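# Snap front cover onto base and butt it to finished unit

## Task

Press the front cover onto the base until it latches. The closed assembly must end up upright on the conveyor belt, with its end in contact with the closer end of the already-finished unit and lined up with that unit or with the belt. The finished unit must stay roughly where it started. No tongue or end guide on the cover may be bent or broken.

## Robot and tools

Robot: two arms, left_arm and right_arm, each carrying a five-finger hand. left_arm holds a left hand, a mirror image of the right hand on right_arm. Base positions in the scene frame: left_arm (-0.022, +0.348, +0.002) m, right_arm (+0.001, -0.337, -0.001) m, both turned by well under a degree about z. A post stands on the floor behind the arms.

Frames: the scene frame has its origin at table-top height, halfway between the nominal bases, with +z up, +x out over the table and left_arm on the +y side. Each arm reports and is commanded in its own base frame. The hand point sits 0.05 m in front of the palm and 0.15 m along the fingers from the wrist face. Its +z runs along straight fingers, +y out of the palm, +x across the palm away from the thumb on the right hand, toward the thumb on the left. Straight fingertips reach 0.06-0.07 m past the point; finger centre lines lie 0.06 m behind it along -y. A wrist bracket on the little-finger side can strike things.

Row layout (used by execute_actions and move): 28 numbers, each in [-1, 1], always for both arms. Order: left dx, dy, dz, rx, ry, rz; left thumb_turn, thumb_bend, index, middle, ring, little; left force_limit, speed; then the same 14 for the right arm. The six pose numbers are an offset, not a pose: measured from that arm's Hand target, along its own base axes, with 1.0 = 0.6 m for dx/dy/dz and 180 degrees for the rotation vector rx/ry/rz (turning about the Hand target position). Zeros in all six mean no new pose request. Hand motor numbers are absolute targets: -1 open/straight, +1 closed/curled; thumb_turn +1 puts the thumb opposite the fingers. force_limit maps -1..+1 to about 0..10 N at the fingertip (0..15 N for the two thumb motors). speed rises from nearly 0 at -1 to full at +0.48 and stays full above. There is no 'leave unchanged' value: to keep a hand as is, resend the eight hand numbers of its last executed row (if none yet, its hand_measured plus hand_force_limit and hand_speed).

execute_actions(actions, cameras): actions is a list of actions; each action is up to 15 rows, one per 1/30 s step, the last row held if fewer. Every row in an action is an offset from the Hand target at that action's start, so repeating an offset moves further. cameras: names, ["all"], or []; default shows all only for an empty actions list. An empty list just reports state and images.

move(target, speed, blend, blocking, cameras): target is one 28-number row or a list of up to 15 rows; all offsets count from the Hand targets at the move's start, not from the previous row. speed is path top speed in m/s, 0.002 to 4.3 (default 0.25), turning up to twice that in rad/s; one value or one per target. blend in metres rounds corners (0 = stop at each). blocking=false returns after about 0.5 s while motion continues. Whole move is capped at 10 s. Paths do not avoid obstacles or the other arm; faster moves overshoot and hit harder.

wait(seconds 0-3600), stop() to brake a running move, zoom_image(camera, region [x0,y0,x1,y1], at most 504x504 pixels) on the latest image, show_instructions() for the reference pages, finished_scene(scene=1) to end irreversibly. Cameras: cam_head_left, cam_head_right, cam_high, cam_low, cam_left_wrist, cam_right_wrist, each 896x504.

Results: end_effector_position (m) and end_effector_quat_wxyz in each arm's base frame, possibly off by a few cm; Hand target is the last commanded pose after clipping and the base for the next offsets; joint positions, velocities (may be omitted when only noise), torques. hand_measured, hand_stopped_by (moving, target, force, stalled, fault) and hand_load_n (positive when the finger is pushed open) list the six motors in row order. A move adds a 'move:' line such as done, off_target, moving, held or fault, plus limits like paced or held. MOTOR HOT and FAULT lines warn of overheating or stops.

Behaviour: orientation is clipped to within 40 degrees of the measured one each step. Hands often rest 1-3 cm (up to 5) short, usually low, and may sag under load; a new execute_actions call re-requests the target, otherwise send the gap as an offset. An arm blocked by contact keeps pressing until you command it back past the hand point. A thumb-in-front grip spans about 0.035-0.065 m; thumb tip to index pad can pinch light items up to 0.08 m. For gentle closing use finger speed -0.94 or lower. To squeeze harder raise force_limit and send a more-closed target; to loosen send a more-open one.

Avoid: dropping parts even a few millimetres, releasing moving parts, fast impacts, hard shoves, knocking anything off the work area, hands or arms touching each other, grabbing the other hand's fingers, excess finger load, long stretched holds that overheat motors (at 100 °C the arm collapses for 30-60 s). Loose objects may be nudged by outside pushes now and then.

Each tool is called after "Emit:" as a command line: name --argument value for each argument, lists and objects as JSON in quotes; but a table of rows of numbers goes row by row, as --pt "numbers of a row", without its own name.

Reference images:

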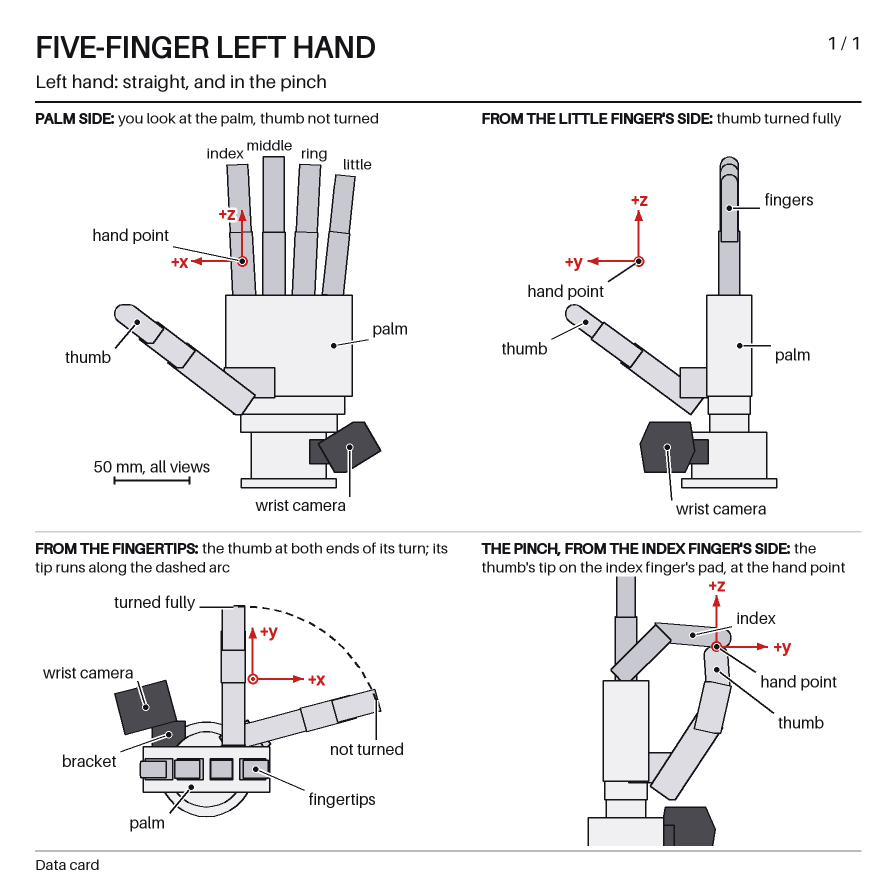

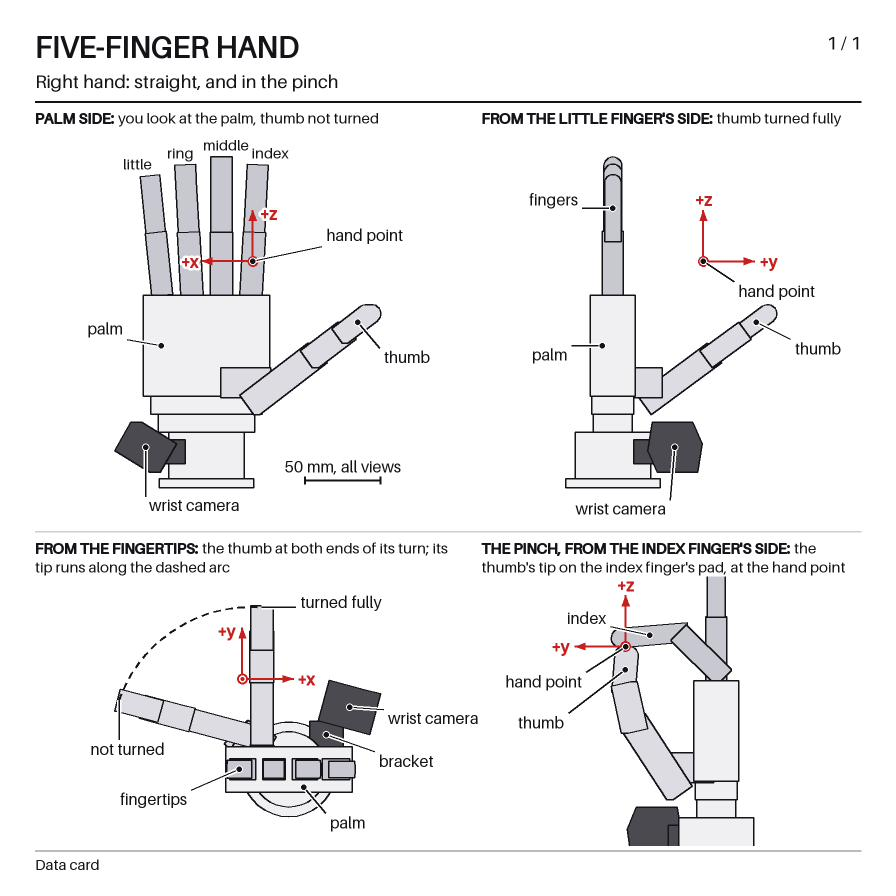

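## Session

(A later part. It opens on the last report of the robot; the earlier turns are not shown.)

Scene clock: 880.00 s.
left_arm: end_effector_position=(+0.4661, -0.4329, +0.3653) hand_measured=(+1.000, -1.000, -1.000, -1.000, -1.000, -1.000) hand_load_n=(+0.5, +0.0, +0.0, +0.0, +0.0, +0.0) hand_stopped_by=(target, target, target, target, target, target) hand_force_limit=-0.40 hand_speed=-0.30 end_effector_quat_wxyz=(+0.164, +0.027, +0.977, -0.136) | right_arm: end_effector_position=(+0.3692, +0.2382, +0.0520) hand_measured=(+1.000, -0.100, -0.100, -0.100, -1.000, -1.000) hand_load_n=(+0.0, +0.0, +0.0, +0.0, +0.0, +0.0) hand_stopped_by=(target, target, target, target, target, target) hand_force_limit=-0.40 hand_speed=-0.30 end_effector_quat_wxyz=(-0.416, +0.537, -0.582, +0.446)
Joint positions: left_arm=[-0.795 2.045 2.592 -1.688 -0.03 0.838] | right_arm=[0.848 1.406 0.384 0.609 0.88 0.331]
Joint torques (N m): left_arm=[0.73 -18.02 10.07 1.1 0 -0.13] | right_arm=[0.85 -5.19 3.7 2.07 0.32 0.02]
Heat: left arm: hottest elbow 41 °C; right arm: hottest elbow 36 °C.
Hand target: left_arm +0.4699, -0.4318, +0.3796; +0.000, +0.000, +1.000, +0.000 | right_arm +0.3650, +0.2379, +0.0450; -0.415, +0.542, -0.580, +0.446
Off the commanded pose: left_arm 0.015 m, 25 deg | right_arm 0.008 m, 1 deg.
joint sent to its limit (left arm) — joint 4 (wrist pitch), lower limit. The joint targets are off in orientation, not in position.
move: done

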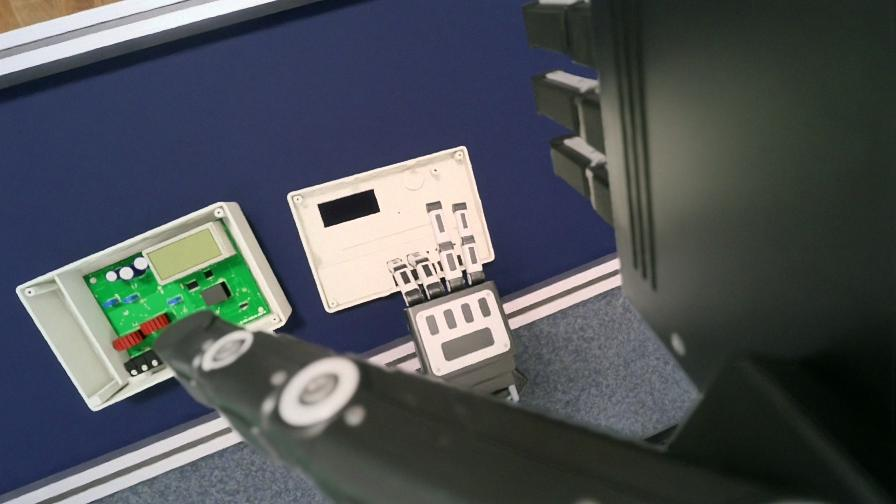

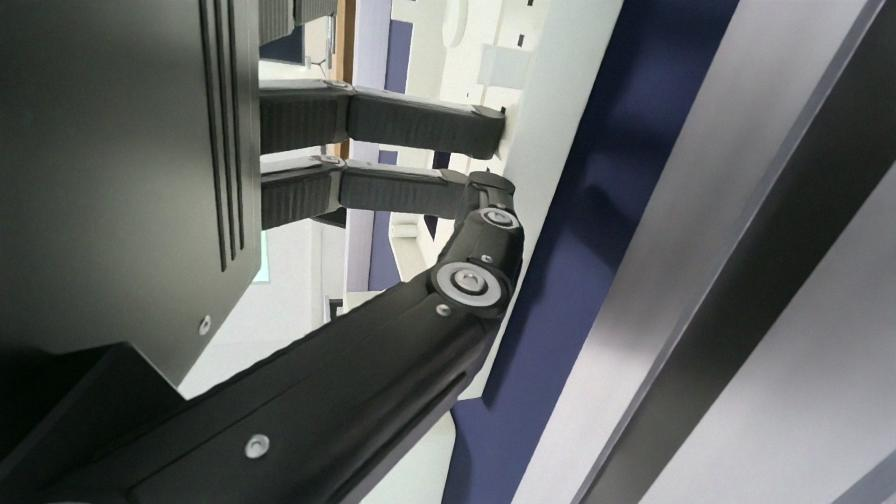

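Emit:
move --target '[0,0,0,0,0,0,1,-1,-1,-1,-1,-1,-0.4,-0.3,-0.018,0.002,0,0,0,0,1,-0.1,-0.1,-0.1,-1,-1,-0.4,-0.3]' --speed 0.05 --cameras '["cam_left_wrist","cam_right_wrist"]'

Emit:
zoom_image --camera "cam_right_wrist" --region '[420, 40, 600, 240]'

Scene clock: 889.80 s.
left_arm: end_effector_position=(+0.4661, -0.4329, +0.3653) hand_measured=(+1.000, -1.000, -1.000, -1.000, -1.000, -1.000) hand_load_n=(+0.0, -0.5, +0.0, +0.0, +0.0, +0.0) hand_stopped_by=(target, target, target, target, target, target) hand_force_limit=-0.40 hand_speed=-0.30 end_effector_quat_wxyz=(+0.164, +0.027, +0.977, -0.136) | right_arm: end_effector_position=(+0.3624, +0.2382, +0.0507) hand_measured=(+1.000, -0.100, -0.100, -0.100, -1.000, -1.000) hand_load_n=(+0.0, +0.0, +0.0, +1.0, +0.0, +0.0) hand_stopped_by=(target, target, target, target, target, target) hand_force_limit=-0.40 hand_speed=-0.30 end_effector_quat_wxyz=(-0.414, +0.536, -0.581, +0.451)
Joint positions: left_arm=[-0.795 2.045 2.592 -1.688 -0.03 0.838] | right_arm=[0.871 1.404 0.375 0.609 0.91 0.336]
Joint torques (N m): left_arm=[-0.09 -17.67 10.09 1.03 -0.01 -0.13] | right_arm=[1.49 -6.12 3.33 1.32 0.26 0.18]
Heat: left arm: hottest elbow 41 °C; right arm: hottest elbow 36 °C.
Hand target: left_arm +0.4699, -0.4318, +0.3796; +0.000, +0.000, +1.000, +0.000 | right_arm +0.3543, +0.2390, +0.0451; -0.415, +0.542, -0.580, +0.446
Off the commanded pose: left_arm 0.015 m, 25 deg | right_arm 0.010 m, 1 deg.
joint sent to its limit (left arm) — joint 4 (wrist pitch), lower limit. The joint targets are off in orientation, not in position.
move: done

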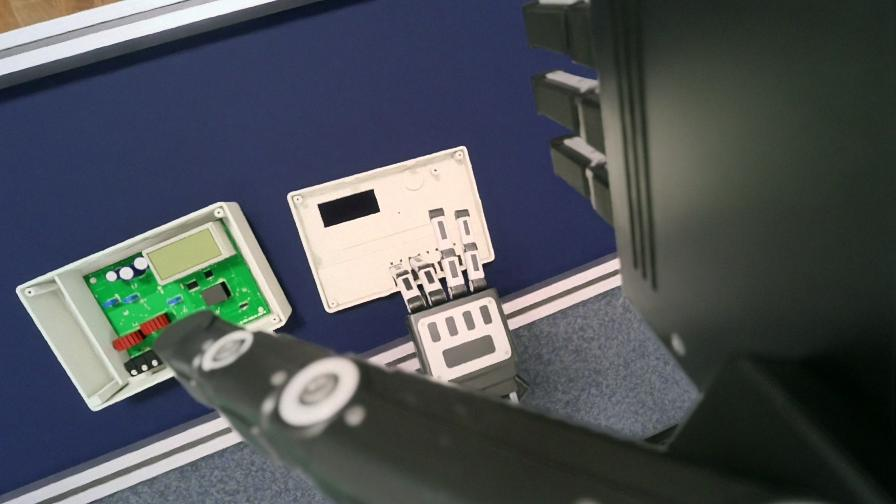

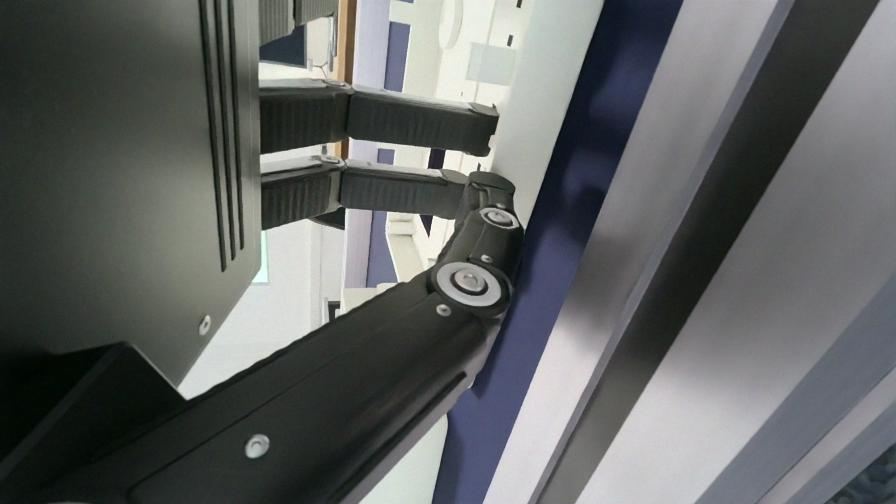

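Scaled by 2.520 from the camera's image (finer frame: 1280x720).

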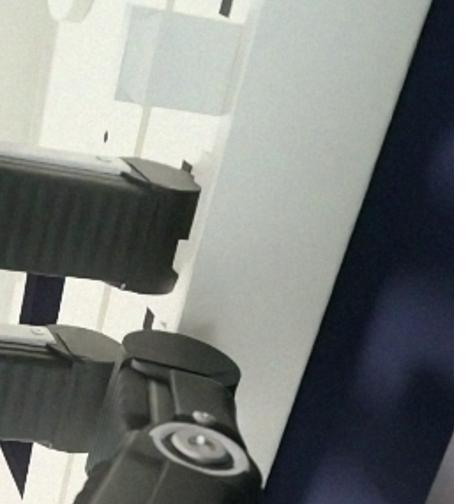

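Emit:
zoom_image --camera "cam_right_wrist" --region '[470, 80, 550, 180]'

Emit:
zoom_image --camera "cam_left_wrist" --region '[380, 220, 500, 310]'

Scaled by 5.040 from the camera's image (finer frame: 1280x720).

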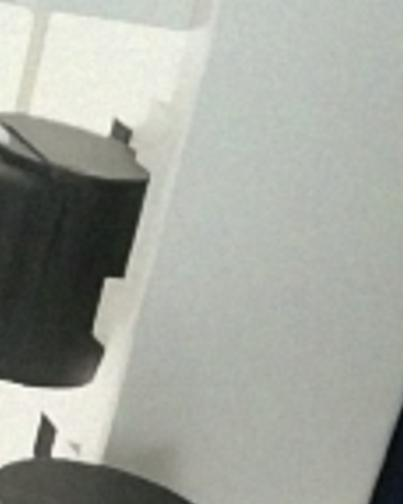

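Scaled by 4.200 from the camera's image (finer frame: 1280x720).

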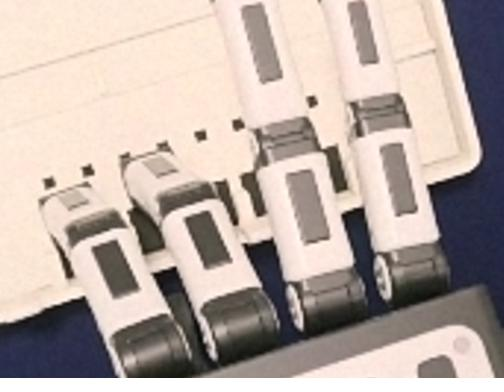

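Emit:
wait --seconds 0.1 --cameras '["cam_low"]'

Emit:
zoom_image --camera "cam_low" --region '[430, 200, 650, 330]'

Scene clock: 905.27 s.
left_arm: end_effector_position=(+0.4661, -0.4329, +0.3653) hand_measured=(+1.000, -1.000, -1.000, -1.000, -1.000, -1.000) hand_load_n=(+0.0, +0.0, +0.0, +0.0, +0.0, +0.0) hand_stopped_by=(target, target, target, target, target, target) hand_force_limit=-0.40 hand_speed=-0.30 end_effector_quat_wxyz=(+0.164, +0.027, +0.977, -0.136) | right_arm: end_effector_position=(+0.3624, +0.2382, +0.0507) hand_measured=(+1.000, -0.100, -0.100, -0.100, -1.000, -1.000) hand_load_n=(+0.5, +0.0, +0.0, +1.0, -0.5, +0.0) hand_stopped_by=(target, target, target, target, target, target) hand_force_limit=-0.40 hand_speed=-0.30 end_effector_quat_wxyz=(-0.414, +0.536, -0.581, +0.451)
Joint positions: left_arm=[-0.795 2.045 2.592 -1.688 -0.03 0.838] | right_arm=[0.871 1.404 0.375 0.609 0.91 0.336]
Joint torques (N m): left_arm=[0.44 -17.9 10.19 0.99 0.07 -0.16] | right_arm=[1.55 -6.12 3.32 1.33 0.26 0.16]
Heat: left arm: hottest elbow 41 °C; right arm: hottest elbow 35 °C.
Hand target: left_arm +0.4699, -0.4318, +0.3796; +0.000, +0.000, +1.000, +0.000 | right_arm +0.3543, +0.2391, +0.0451; -0.415, +0.542, -0.580, +0.446
Off the commanded pose: left_arm 0.015 m, 25 deg | right_arm 0.010 m, 1 deg.
wait: 0.10 s; at rest from the start

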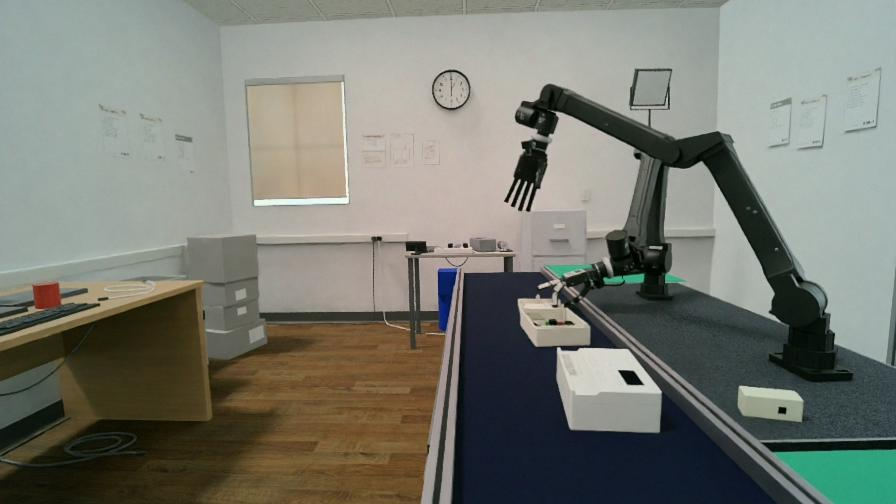

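Scaled by 2.291 from the camera's image (finer frame: 1280x720).

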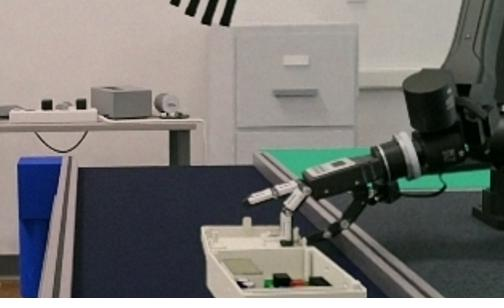

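Emit:
zoom_image --camera "cam_low" --region '[510, 255, 610, 325]'

Scaled by 5.040 from the camera's image (finer frame: 1280x720).

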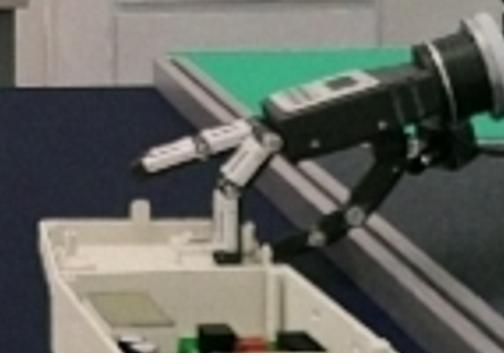

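Emit:
move --target '[0,0,0,0,0,0,1,-1,-1,-1,-1,-1,-0.4,-0.3,0.028,0.003,0,0,0,0,1,-0.2,-0.1,-0.1,-1,-1,-0.4,-0.3]' --speed 0.05 --cameras '["cam_low","cam_right_wrist"]'

Emit:
zoom_image --camera "cam_right_wrist" --region '[420, 40, 600, 240]'

Emit:
zoom_image --camera "cam_low" --region '[510, 255, 610, 325]'

Scene clock: 926.43 s.
left_arm: end_effector_position=(+0.4661, -0.4329, +0.3653) hand_measured=(+1.000, -1.000, -1.000, -1.000, -1.000, -1.000) hand_load_n=(+0.0, +0.0, +0.0, +0.0, +0.0, +0.0) hand_stopped_by=(target, target, target, target, target, target) hand_force_limit=-0.40 hand_speed=-0.30 end_effector_quat_wxyz=(+0.164, +0.027, +0.977, -0.136) | right_arm: end_effector_position=(+0.3657, +0.2396, +0.0511) hand_measured=(+1.000, -0.200, -0.100, -0.100, -1.000, -1.000) hand_load_n=(+0.0, +0.0, +0.0, -0.5, +0.0, +0.0) hand_stopped_by=(target, target, target, target, target, target) hand_force_limit=-0.40 hand_speed=-0.30 end_effector_quat_wxyz=(-0.421, +0.536, -0.581, +0.445)
Joint positions: left_arm=[-0.795 2.045 2.592 -1.688 -0.03 0.838] | right_arm=[0.858 1.409 0.375 0.627 0.885 0.335]
Joint torques (N m): left_arm=[0.32 -17.79 10.15 1.11 0.03 -0.12] | right_arm=[-0.73 -4.19 5.44 1.5 -0.19 -0.06]
Heat: left arm: hottest elbow 42 °C; right arm: hottest elbow 35 °C.
Hand target: left_arm +0.4699, -0.4318, +0.3796; +0.000, +0.000, +1.000, +0.000 | right_arm +0.3710, +0.2410, +0.0451; -0.415, +0.542, -0.580, +0.445
Off the commanded pose: left_arm 0.015 m, 25 deg | right_arm 0.008 m, 1 deg.
joint sent to its limit (left arm) — joint 4 (wrist pitch), lower limit. The joint targets are off in orientation, not in position.
move: done

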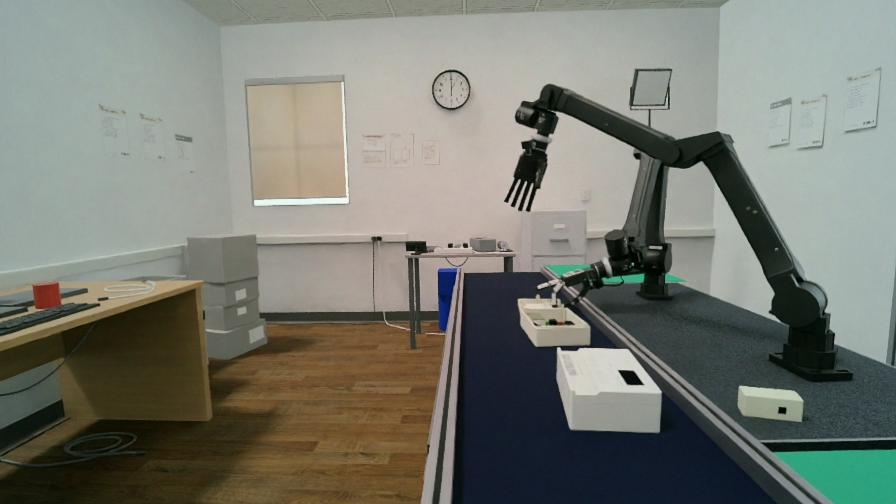

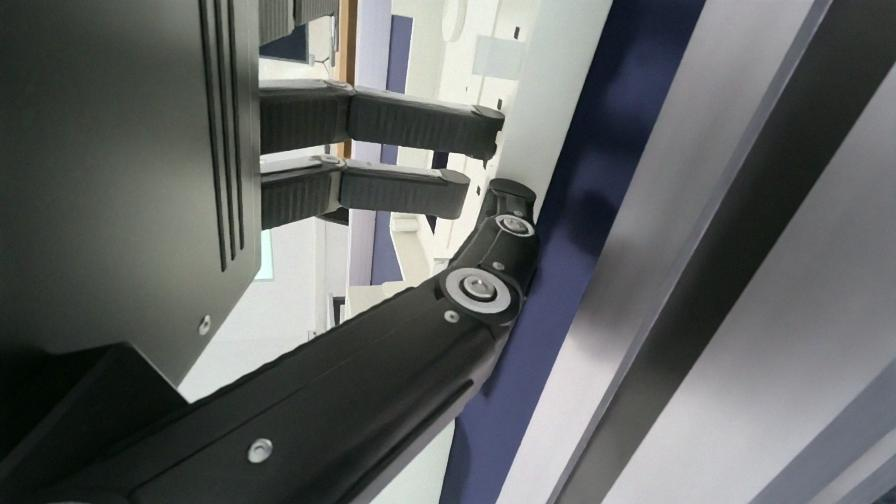

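Scaled by 2.520 from the camera's image (finer frame: 1280x720).

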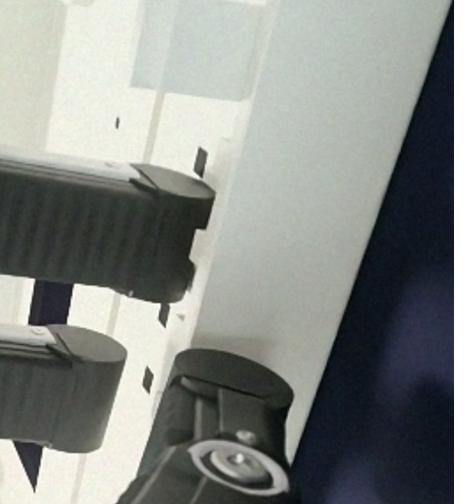

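Scaled by 5.040 from the camera's image (finer frame: 1280x720).

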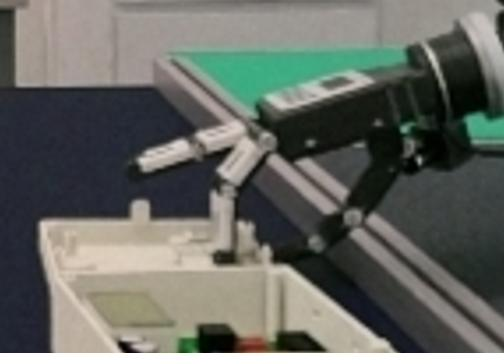

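Emit:
move --target '[0,0,0,0,0,0,1,-1,-1,-1,-1,-1,-0.4,-0.3,0.003,0,-0.0133,0,0,0,1,-0.2,-0.1,-0.1,-1,-1,-0.4,-0.3]' --speed 0.03 --cameras '["cam_low","cam_right_wrist","cam_left_wrist"]'

Emit:
zoom_image --camera "cam_right_wrist" --region '[420, 40, 600, 240]'

Emit:
zoom_image --camera "cam_low" --region '[510, 255, 610, 325]'

Scene clock: 930.37 s.
left_arm: end_effector_position=(+0.4661, -0.4329, +0.3653) hand_measured=(+1.000, -1.000, -1.000, -1.000, -1.000, -1.000) hand_load_n=(+0.0, +0.0, +0.0, +0.0, -0.5, +0.0) hand_stopped_by=(target, target, target, target, target, target) hand_force_limit=-0.40 hand_speed=-0.30 end_effector_quat_wxyz=(+0.164, +0.027, +0.977, -0.136) | right_arm: end_effector_position=(+0.3694, +0.2418, +0.0504) hand_measured=(+1.000, -0.200, -0.100, -0.100, -1.000, -1.000) hand_load_n=(+0.0, +0.0, +0.0, -1.0, +0.0, +0.0) hand_stopped_by=(target, target, target, target, target, target) hand_force_limit=-0.40 hand_speed=-0.30 end_effector_quat_wxyz=(+0.429, -0.529, +0.582, -0.445)
Joint positions: left_arm=[-0.795 2.045 2.592 -1.688 -0.03 0.838] | right_arm=[0.855 1.435 0.375 0.677 0.885 0.331]
Joint torques (N m): left_arm=[0.03 -18.26 10.22 1.09 0.04 -0.15] | right_arm=[-0.91 -3.72 5.05 1.2 -0.35 -0.05]
Heat: left arm: hottest elbow 42 °C; right arm: hottest elbow 35 °C.
Hand target: left_arm +0.4699, -0.4318, +0.3796; +0.000, +0.000, +1.000, +0.000 | right_arm +0.3728, +0.2409, +0.0371; +0.415, -0.542, +0.580, -0.446
Off the commanded pose: left_arm 0.015 m, 25 deg | right_arm 0.014 m, 2 deg.
joint sent to its limit (left arm) — joint 4 (wrist pitch), lower limit. The joint targets are off in orientation, not in position.
move: off_target (right_arm)
Images, in order (width x height): cam_low 896x504, cam_left_wrist 896x504, cam_right_wrist 896x504.

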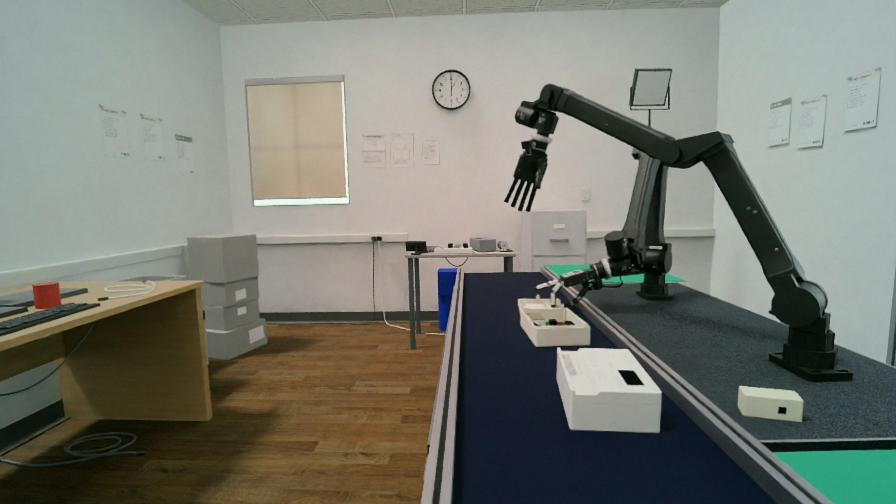

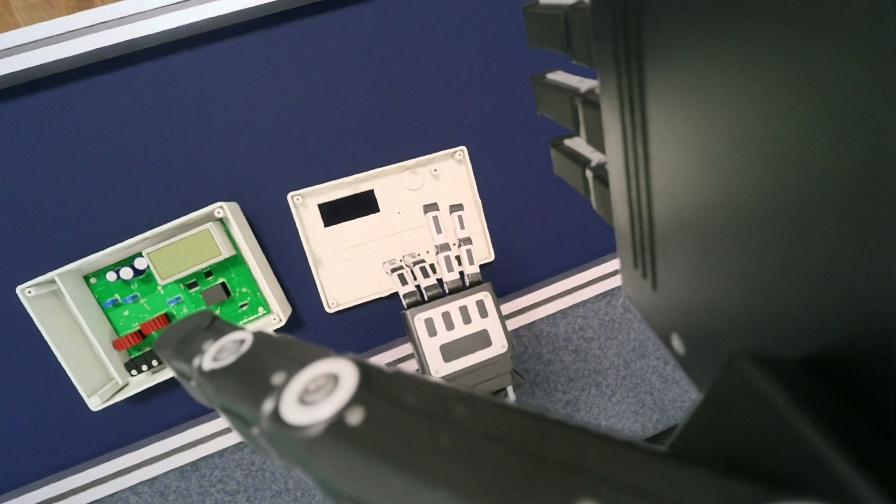

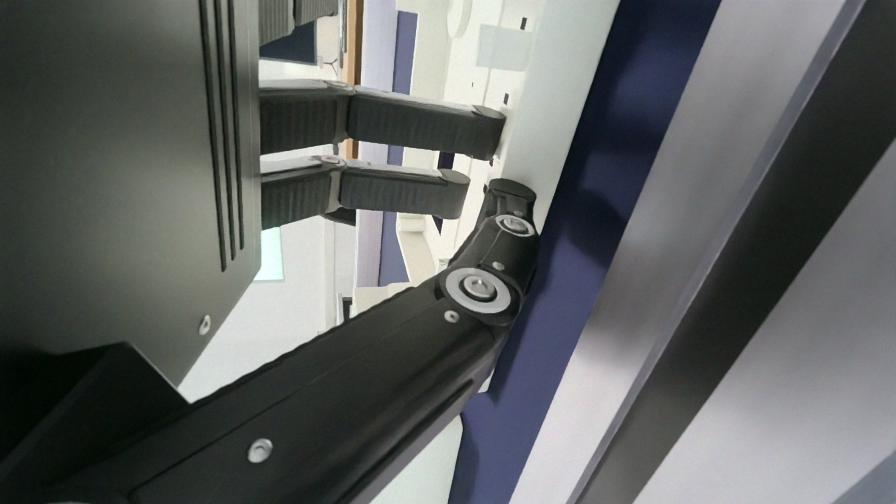

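Scaled by 2.520 from the camera's image (finer frame: 1280x720).

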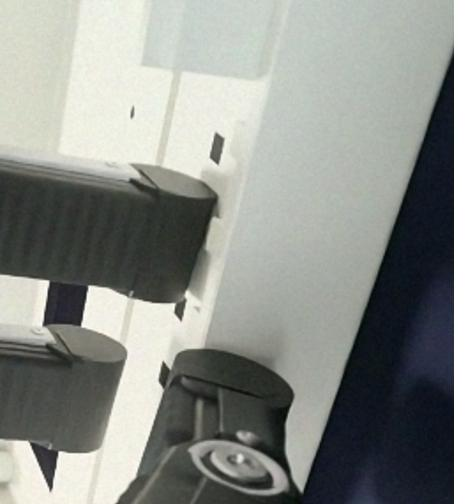

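Scaled by 5.040 from the camera's image (finer frame: 1280x720).

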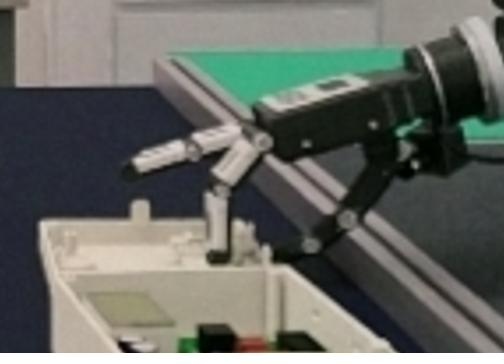

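Emit:
move --target '[0,0,0,0,0,0,1,-1,-1,-1,-1,-1,-0.4,-0.3,-0.005,0,0,0,0,0,1,-0.35,-0.2,-0.22,-1,-1,-0.4,-0.3]' --speed 0.03 --cameras '["cam_low","cam_right_wrist"]'

Emit:
zoom_image --camera "cam_right_wrist" --region '[420, 40, 600, 240]'

Emit:
zoom_image --camera "cam_low" --region '[510, 255, 610, 325]'

Scene clock: 944.07 s.
left_arm: end_effector_position=(+0.4661, -0.4329, +0.3653) hand_measured=(+1.000, -1.000, -1.000, -1.000, -1.000, -1.000) hand_load_n=(+0.0, +0.0, +0.0, +0.0, +0.0, +0.0) hand_stopped_by=(target, target, target, target, target, target) hand_force_limit=-0.40 hand_speed=-0.30 end_effector_quat_wxyz=(+0.164, +0.027, +0.977, -0.136) | right_arm: end_effector_position=(+0.3689, +0.2425, +0.0480) hand_measured=(+1.000, -0.350, -0.200, -0.220, -1.000, -1.000) hand_load_n=(+0.0, +0.0, +0.0, +0.0, +0.0, +0.0) hand_stopped_by=(target, target, target, target, target, target) hand_force_limit=-0.40 hand_speed=-0.30 end_effector_quat_wxyz=(+0.427, -0.532, +0.581, -0.443)
Joint positions: left_arm=[-0.795 2.045 2.592 -1.688 -0.03 0.838] | right_arm=[0.855 1.441 0.375 0.677 0.88 0.331]
Joint torques (N m): left_arm=[0.15 -17.9 10.19 0.91 0 -0.14] | right_arm=[-0.21 -4.42 4.68 1.07 0.13 -0.01]
Heat: left arm: hottest elbow 42 °C; right arm: hottest elbow 35 °C.
Hand target: left_arm +0.4699, -0.4318, +0.3796; +0.000, +0.000, +1.000, +0.000 | right_arm +0.3698, +0.2409, +0.0371; +0.415, -0.542, +0.580, -0.446
Off the commanded pose: left_arm 0.015 m, 25 deg | right_arm 0.011 m, 2 deg.
joint sent to its limit (left arm) — joint 4 (wrist pitch), lower limit. The joint targets are off in orientation, not in position.
move: off_target (right_arm)

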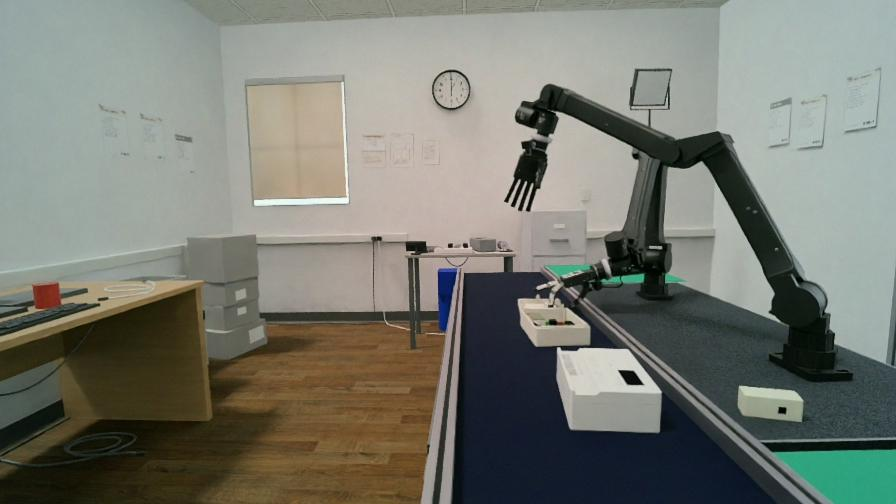

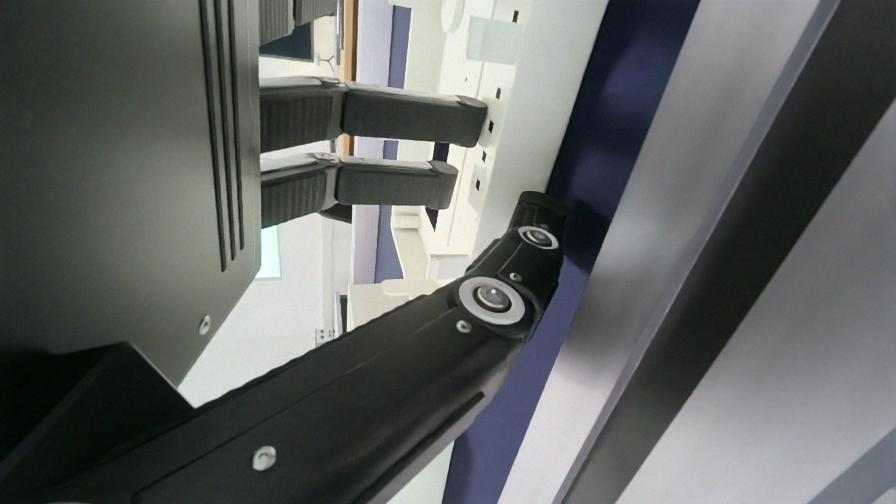

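Scaled by 2.520 from the camera's image (finer frame: 1280x720).

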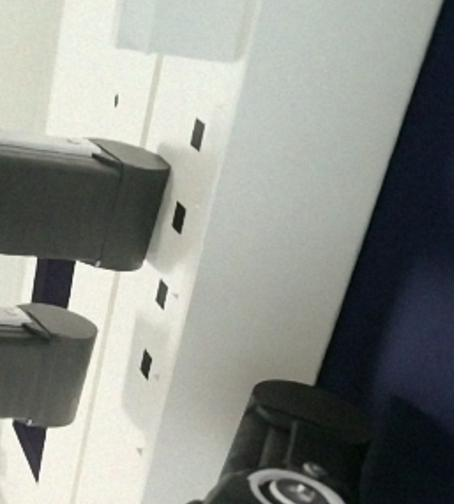

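Scaled by 5.040 from the camera's image (finer frame: 1280x720).

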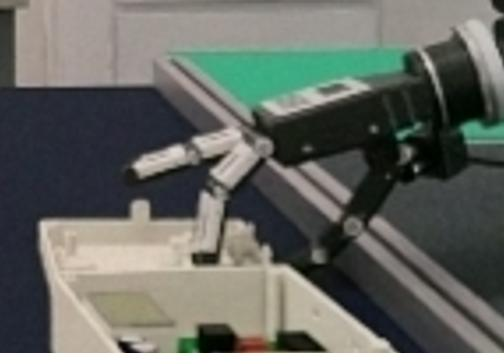

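Emit:
move --target '[0,0,0,0,0,0,1,-1,-1,-1,-1,-1,-0.4,-0.3,0,0,0,0,0,0,1,-0.35,0.05,0.02,-1,-1,-0.5,-0.8]' --speed 0.03 --cameras '["cam_low","cam_right_wrist"]'

Emit:
zoom_image --camera "cam_right_wrist" --region '[420, 40, 600, 240]'

Emit:
zoom_image --camera "cam_low" --region '[510, 255, 610, 325]'

Scene clock: 948.70 s.
left_arm: end_effector_position=(+0.4661, -0.4329, +0.3653) hand_measured=(+1.000, -1.000, -1.000, -1.000, -1.000, -1.000) hand_load_n=(+0.0, +0.0, +0.0, +0.0, +0.0, +0.0) hand_stopped_by=(target, target, target, target, target, target) hand_force_limit=-0.40 hand_speed=-0.30 end_effector_quat_wxyz=(+0.164, +0.027, +0.977, -0.136) | right_arm: end_effector_position=(+0.3696, +0.2431, +0.0487) hand_measured=(+1.000, -0.350, +0.050, -0.168, -1.000, -1.000) hand_load_n=(+0.0, +0.0, +0.0, +1.5, +0.0, +0.0) hand_stopped_by=(target, target, target, force, target, target) hand_force_limit=-0.50 hand_speed=-0.80 end_effector_quat_wxyz=(+0.428, -0.531, +0.581, -0.443)
Joint positions: left_arm=[-0.795 2.045 2.592 -1.688 -0.03 0.838] | right_arm=[0.855 1.441 0.377 0.677 0.88 0.331]
Joint torques (N m): left_arm=[0.03 -17.79 10.09 1.07 0.03 -0.13] | right_arm=[-0.21 -4.42 4.55 1.07 0.11 -0.01]
Heat: left arm: hottest elbow 42 °C; right arm: hottest elbow 35 °C.
Hand target: left_arm +0.4699, -0.4318, +0.3796; +0.000, +0.000, +1.000, +0.000 | right_arm +0.3698, +0.2409, +0.0371; +0.415, -0.542, +0.580, -0.446
Off the commanded pose: left_arm 0.015 m, 25 deg | right_arm 0.012 m, 2 deg.
joint sent to its limit (left arm) — joint 4 (wrist pitch), lower limit. The joint targets are off in orientation, not in position.
move: done

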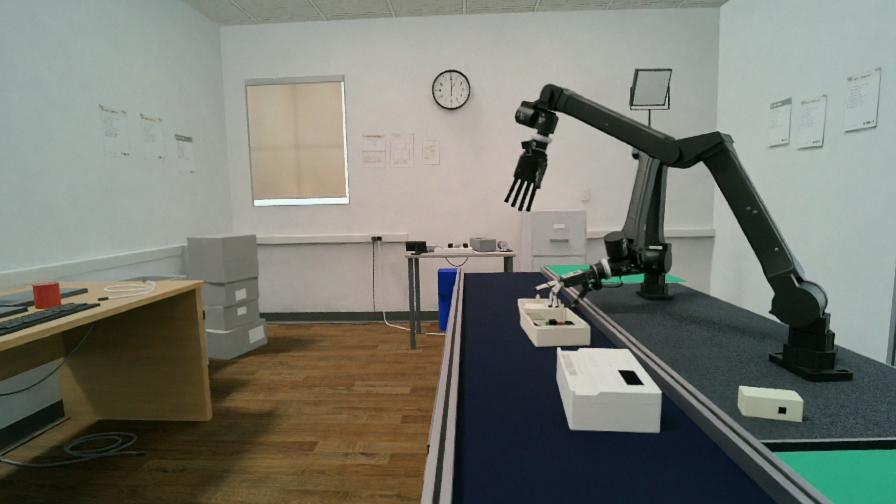

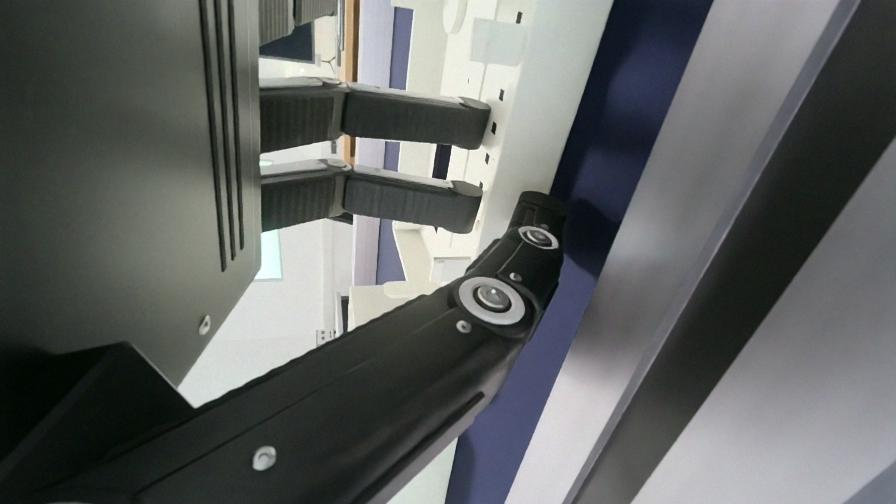

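Scaled by 2.520 from the camera's image (finer frame: 1280x720).

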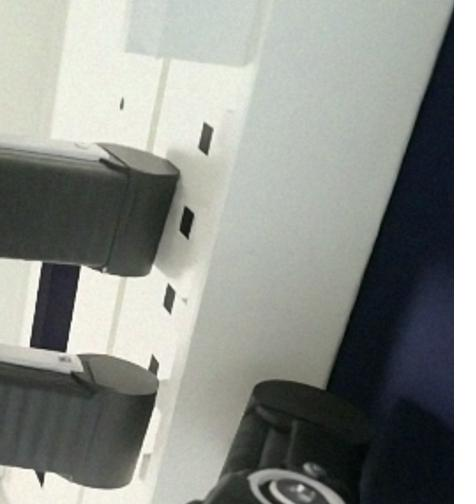

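Scaled by 5.040 from the camera's image (finer frame: 1280x720).

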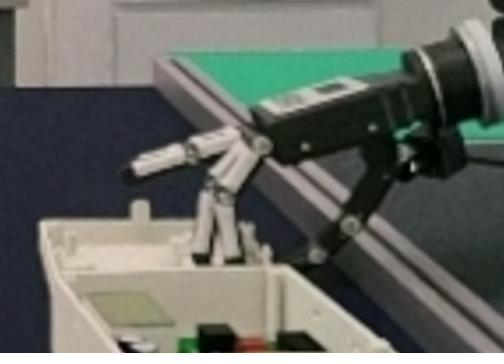

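Emit:
move --target '[0,0,0,0,0,0,1,-1,-1,-1,-1,-1,-0.4,-0.3,0.006,0,0.04,0,0,0,1,-0.4,-0.1,-0.2,-1,-1,-0.5,-0.5]' --speed 0.03 --cameras '["cam_low","cam_right_wrist"]'

Emit:
zoom_image --camera "cam_right_wrist" --region '[420, 40, 600, 240]'

Emit:
zoom_image --camera "cam_low" --region '[510, 255, 610, 325]'

Scene clock: 969.77 s.
left_arm: end_effector_position=(+0.4661, -0.4329, +0.3653) hand_measured=(+1.000, -1.000, -1.000, -1.000, -1.000, -1.000) hand_load_n=(+0.0, +0.0, +0.0, +0.0, +0.0, +0.0) hand_stopped_by=(target, target, target, target, target, target) hand_force_limit=-0.40 hand_speed=-0.30 end_effector_quat_wxyz=(+0.164, +0.027, +0.977, -0.136) | right_arm: end_effector_position=(+0.3634, +0.2373, +0.0510) hand_measured=(+1.000, -0.400, -0.100, -0.200, -1.000, -1.000) hand_load_n=(+0.0, +0.0, +0.0, +0.0, +0.0, +0.0) hand_stopped_by=(target, target, target, target, target, target) hand_force_limit=-0.50 hand_speed=-0.50 end_effector_quat_wxyz=(-0.412, +0.547, -0.579, +0.443)
Joint positions: left_arm=[-0.795 2.045 2.592 -1.688 -0.03 0.838] | right_arm=[0.853 1.384 0.377 0.577 0.871 0.331]
Joint torques (N m): left_arm=[0.38 -17.67 10.15 0.92 0 -0.11] | right_arm=[-0.91 -6.53 6.56 0.7 0.18 -0.08]
Heat: left arm: hottest elbow 42 °C; right arm: hottest elbow 35 °C.
Hand target: left_arm +0.4699, -0.4318, +0.3796; +0.000, +0.000, +1.000, +0.000 | right_arm +0.3735, +0.2409, +0.0611; -0.415, +0.542, -0.580, +0.446
Off the commanded pose: left_arm 0.015 m, 25 deg | right_arm 0.015 m, 1 deg.
joint sent to its limit (left arm) — joint 4 (wrist pitch), lower limit. The joint targets are off in orientation, not in position.
move: off_target (right_arm)

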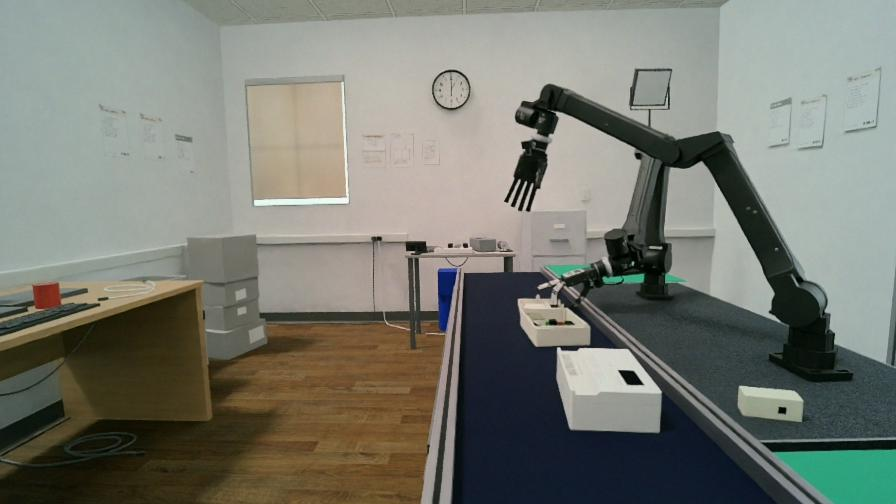

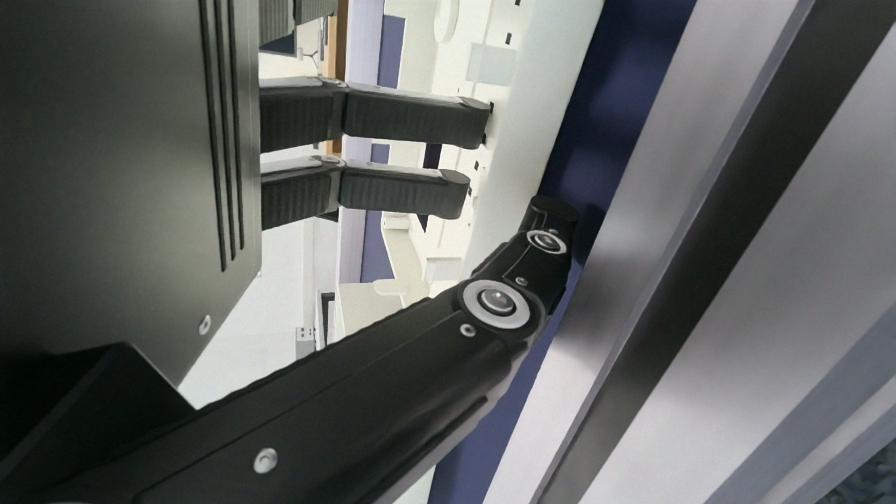

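Scaled by 2.520 from the camera's image (finer frame: 1280x720).

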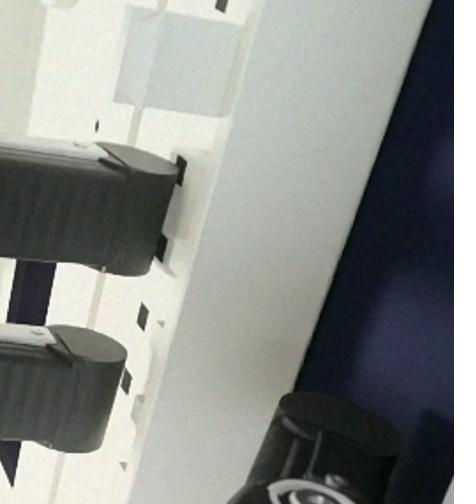

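Scaled by 5.040 from the camera's image (finer frame: 1280x720).

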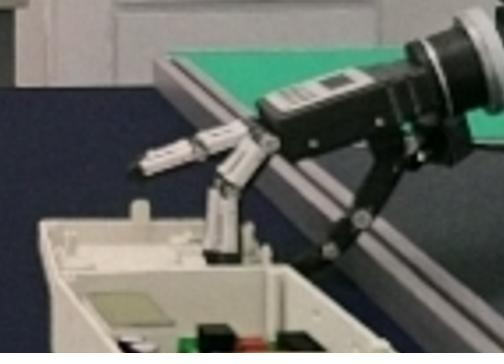

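Emit:
move --target '[0,0,0,0,0,0,1,-1,-1,-1,-1,-1,-0.4,-0.3,0.015,0.008,0.008,0,0,0,1,-0.4,-0.1,-0.2,-1,-1,-0.5,-0.5]' --speed 0.05 --cameras '["cam_low","cam_right_wrist"]'

Emit:
zoom_image --camera "cam_right_wrist" --region '[420, 40, 600, 240]'

Scene clock: 972.73 s.
left_arm: end_effector_position=(+0.4661, -0.4329, +0.3653) hand_measured=(+1.000, -1.000, -1.000, -1.000, -1.000, -1.000) hand_load_n=(+0.0, +0.0, +0.0, +0.0, +0.0, +0.0) hand_stopped_by=(target, target, target, target, target, target) hand_force_limit=-0.40 hand_speed=-0.30 end_effector_quat_wxyz=(+0.164, +0.027, +0.977, -0.136) | right_arm: end_effector_position=(+0.3717, +0.2417, +0.0574) hand_measured=(+1.000, -0.400, -0.100, -0.200, -1.000, -1.000) hand_load_n=(+0.0, +0.0, +0.0, +0.0, +0.0, +0.0) hand_stopped_by=(target, target, target, target, target, target) hand_force_limit=-0.50 hand_speed=-0.50 end_effector_quat_wxyz=(-0.414, +0.545, -0.580, +0.442)
Joint positions: left_arm=[-0.795 2.045 2.592 -1.688 -0.03 0.838] | right_arm=[0.842 1.384 0.402 0.562 0.861 0.325]
Joint torques (N m): left_arm=[0.62 -17.73 10.17 0.98 0.04 -0.12] | right_arm=[-0.85 -6.18 6.97 0.65 0.17 -0.06]
Heat: left arm: hottest elbow 42 °C; right arm: hottest elbow 35 °C.
Hand target: left_arm +0.4699, -0.4318, +0.3796; +0.000, +0.000, +1.000, +0.000 | right_arm +0.3824, +0.2457, +0.0659; -0.415, +0.542, -0.580, +0.446
Off the commanded pose: left_arm 0.015 m, 25 deg | right_arm 0.014 m, 1 deg.
joint sent to its limit (left arm) — joint 4 (wrist pitch), lower limit. The joint targets are off in orientation, not in position.
move: off_target (right_arm)

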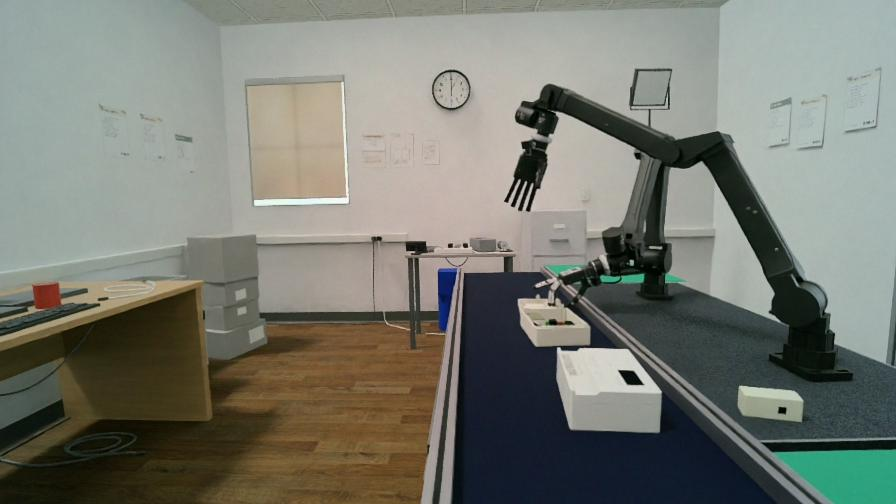

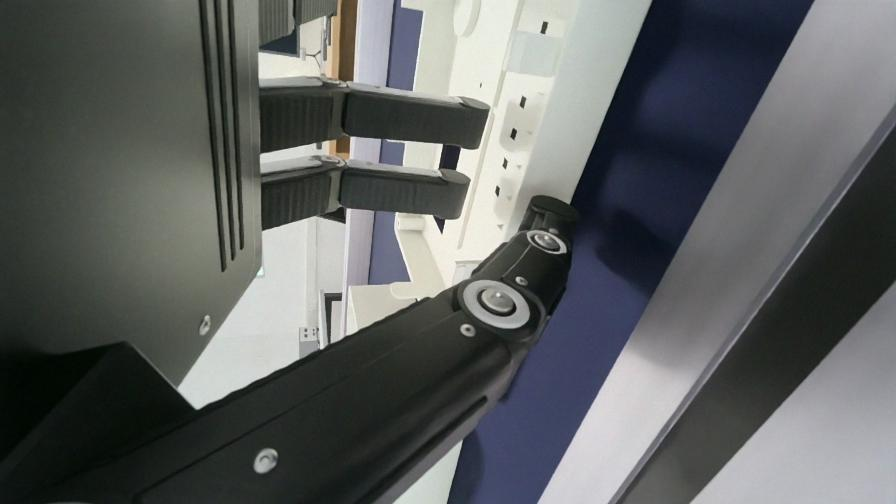

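Scaled by 2.520 from the camera's image (finer frame: 1280x720).

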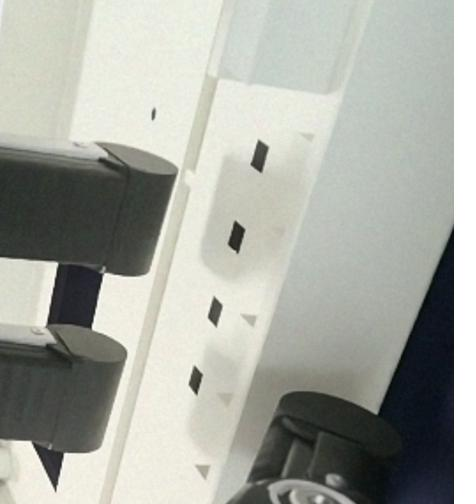

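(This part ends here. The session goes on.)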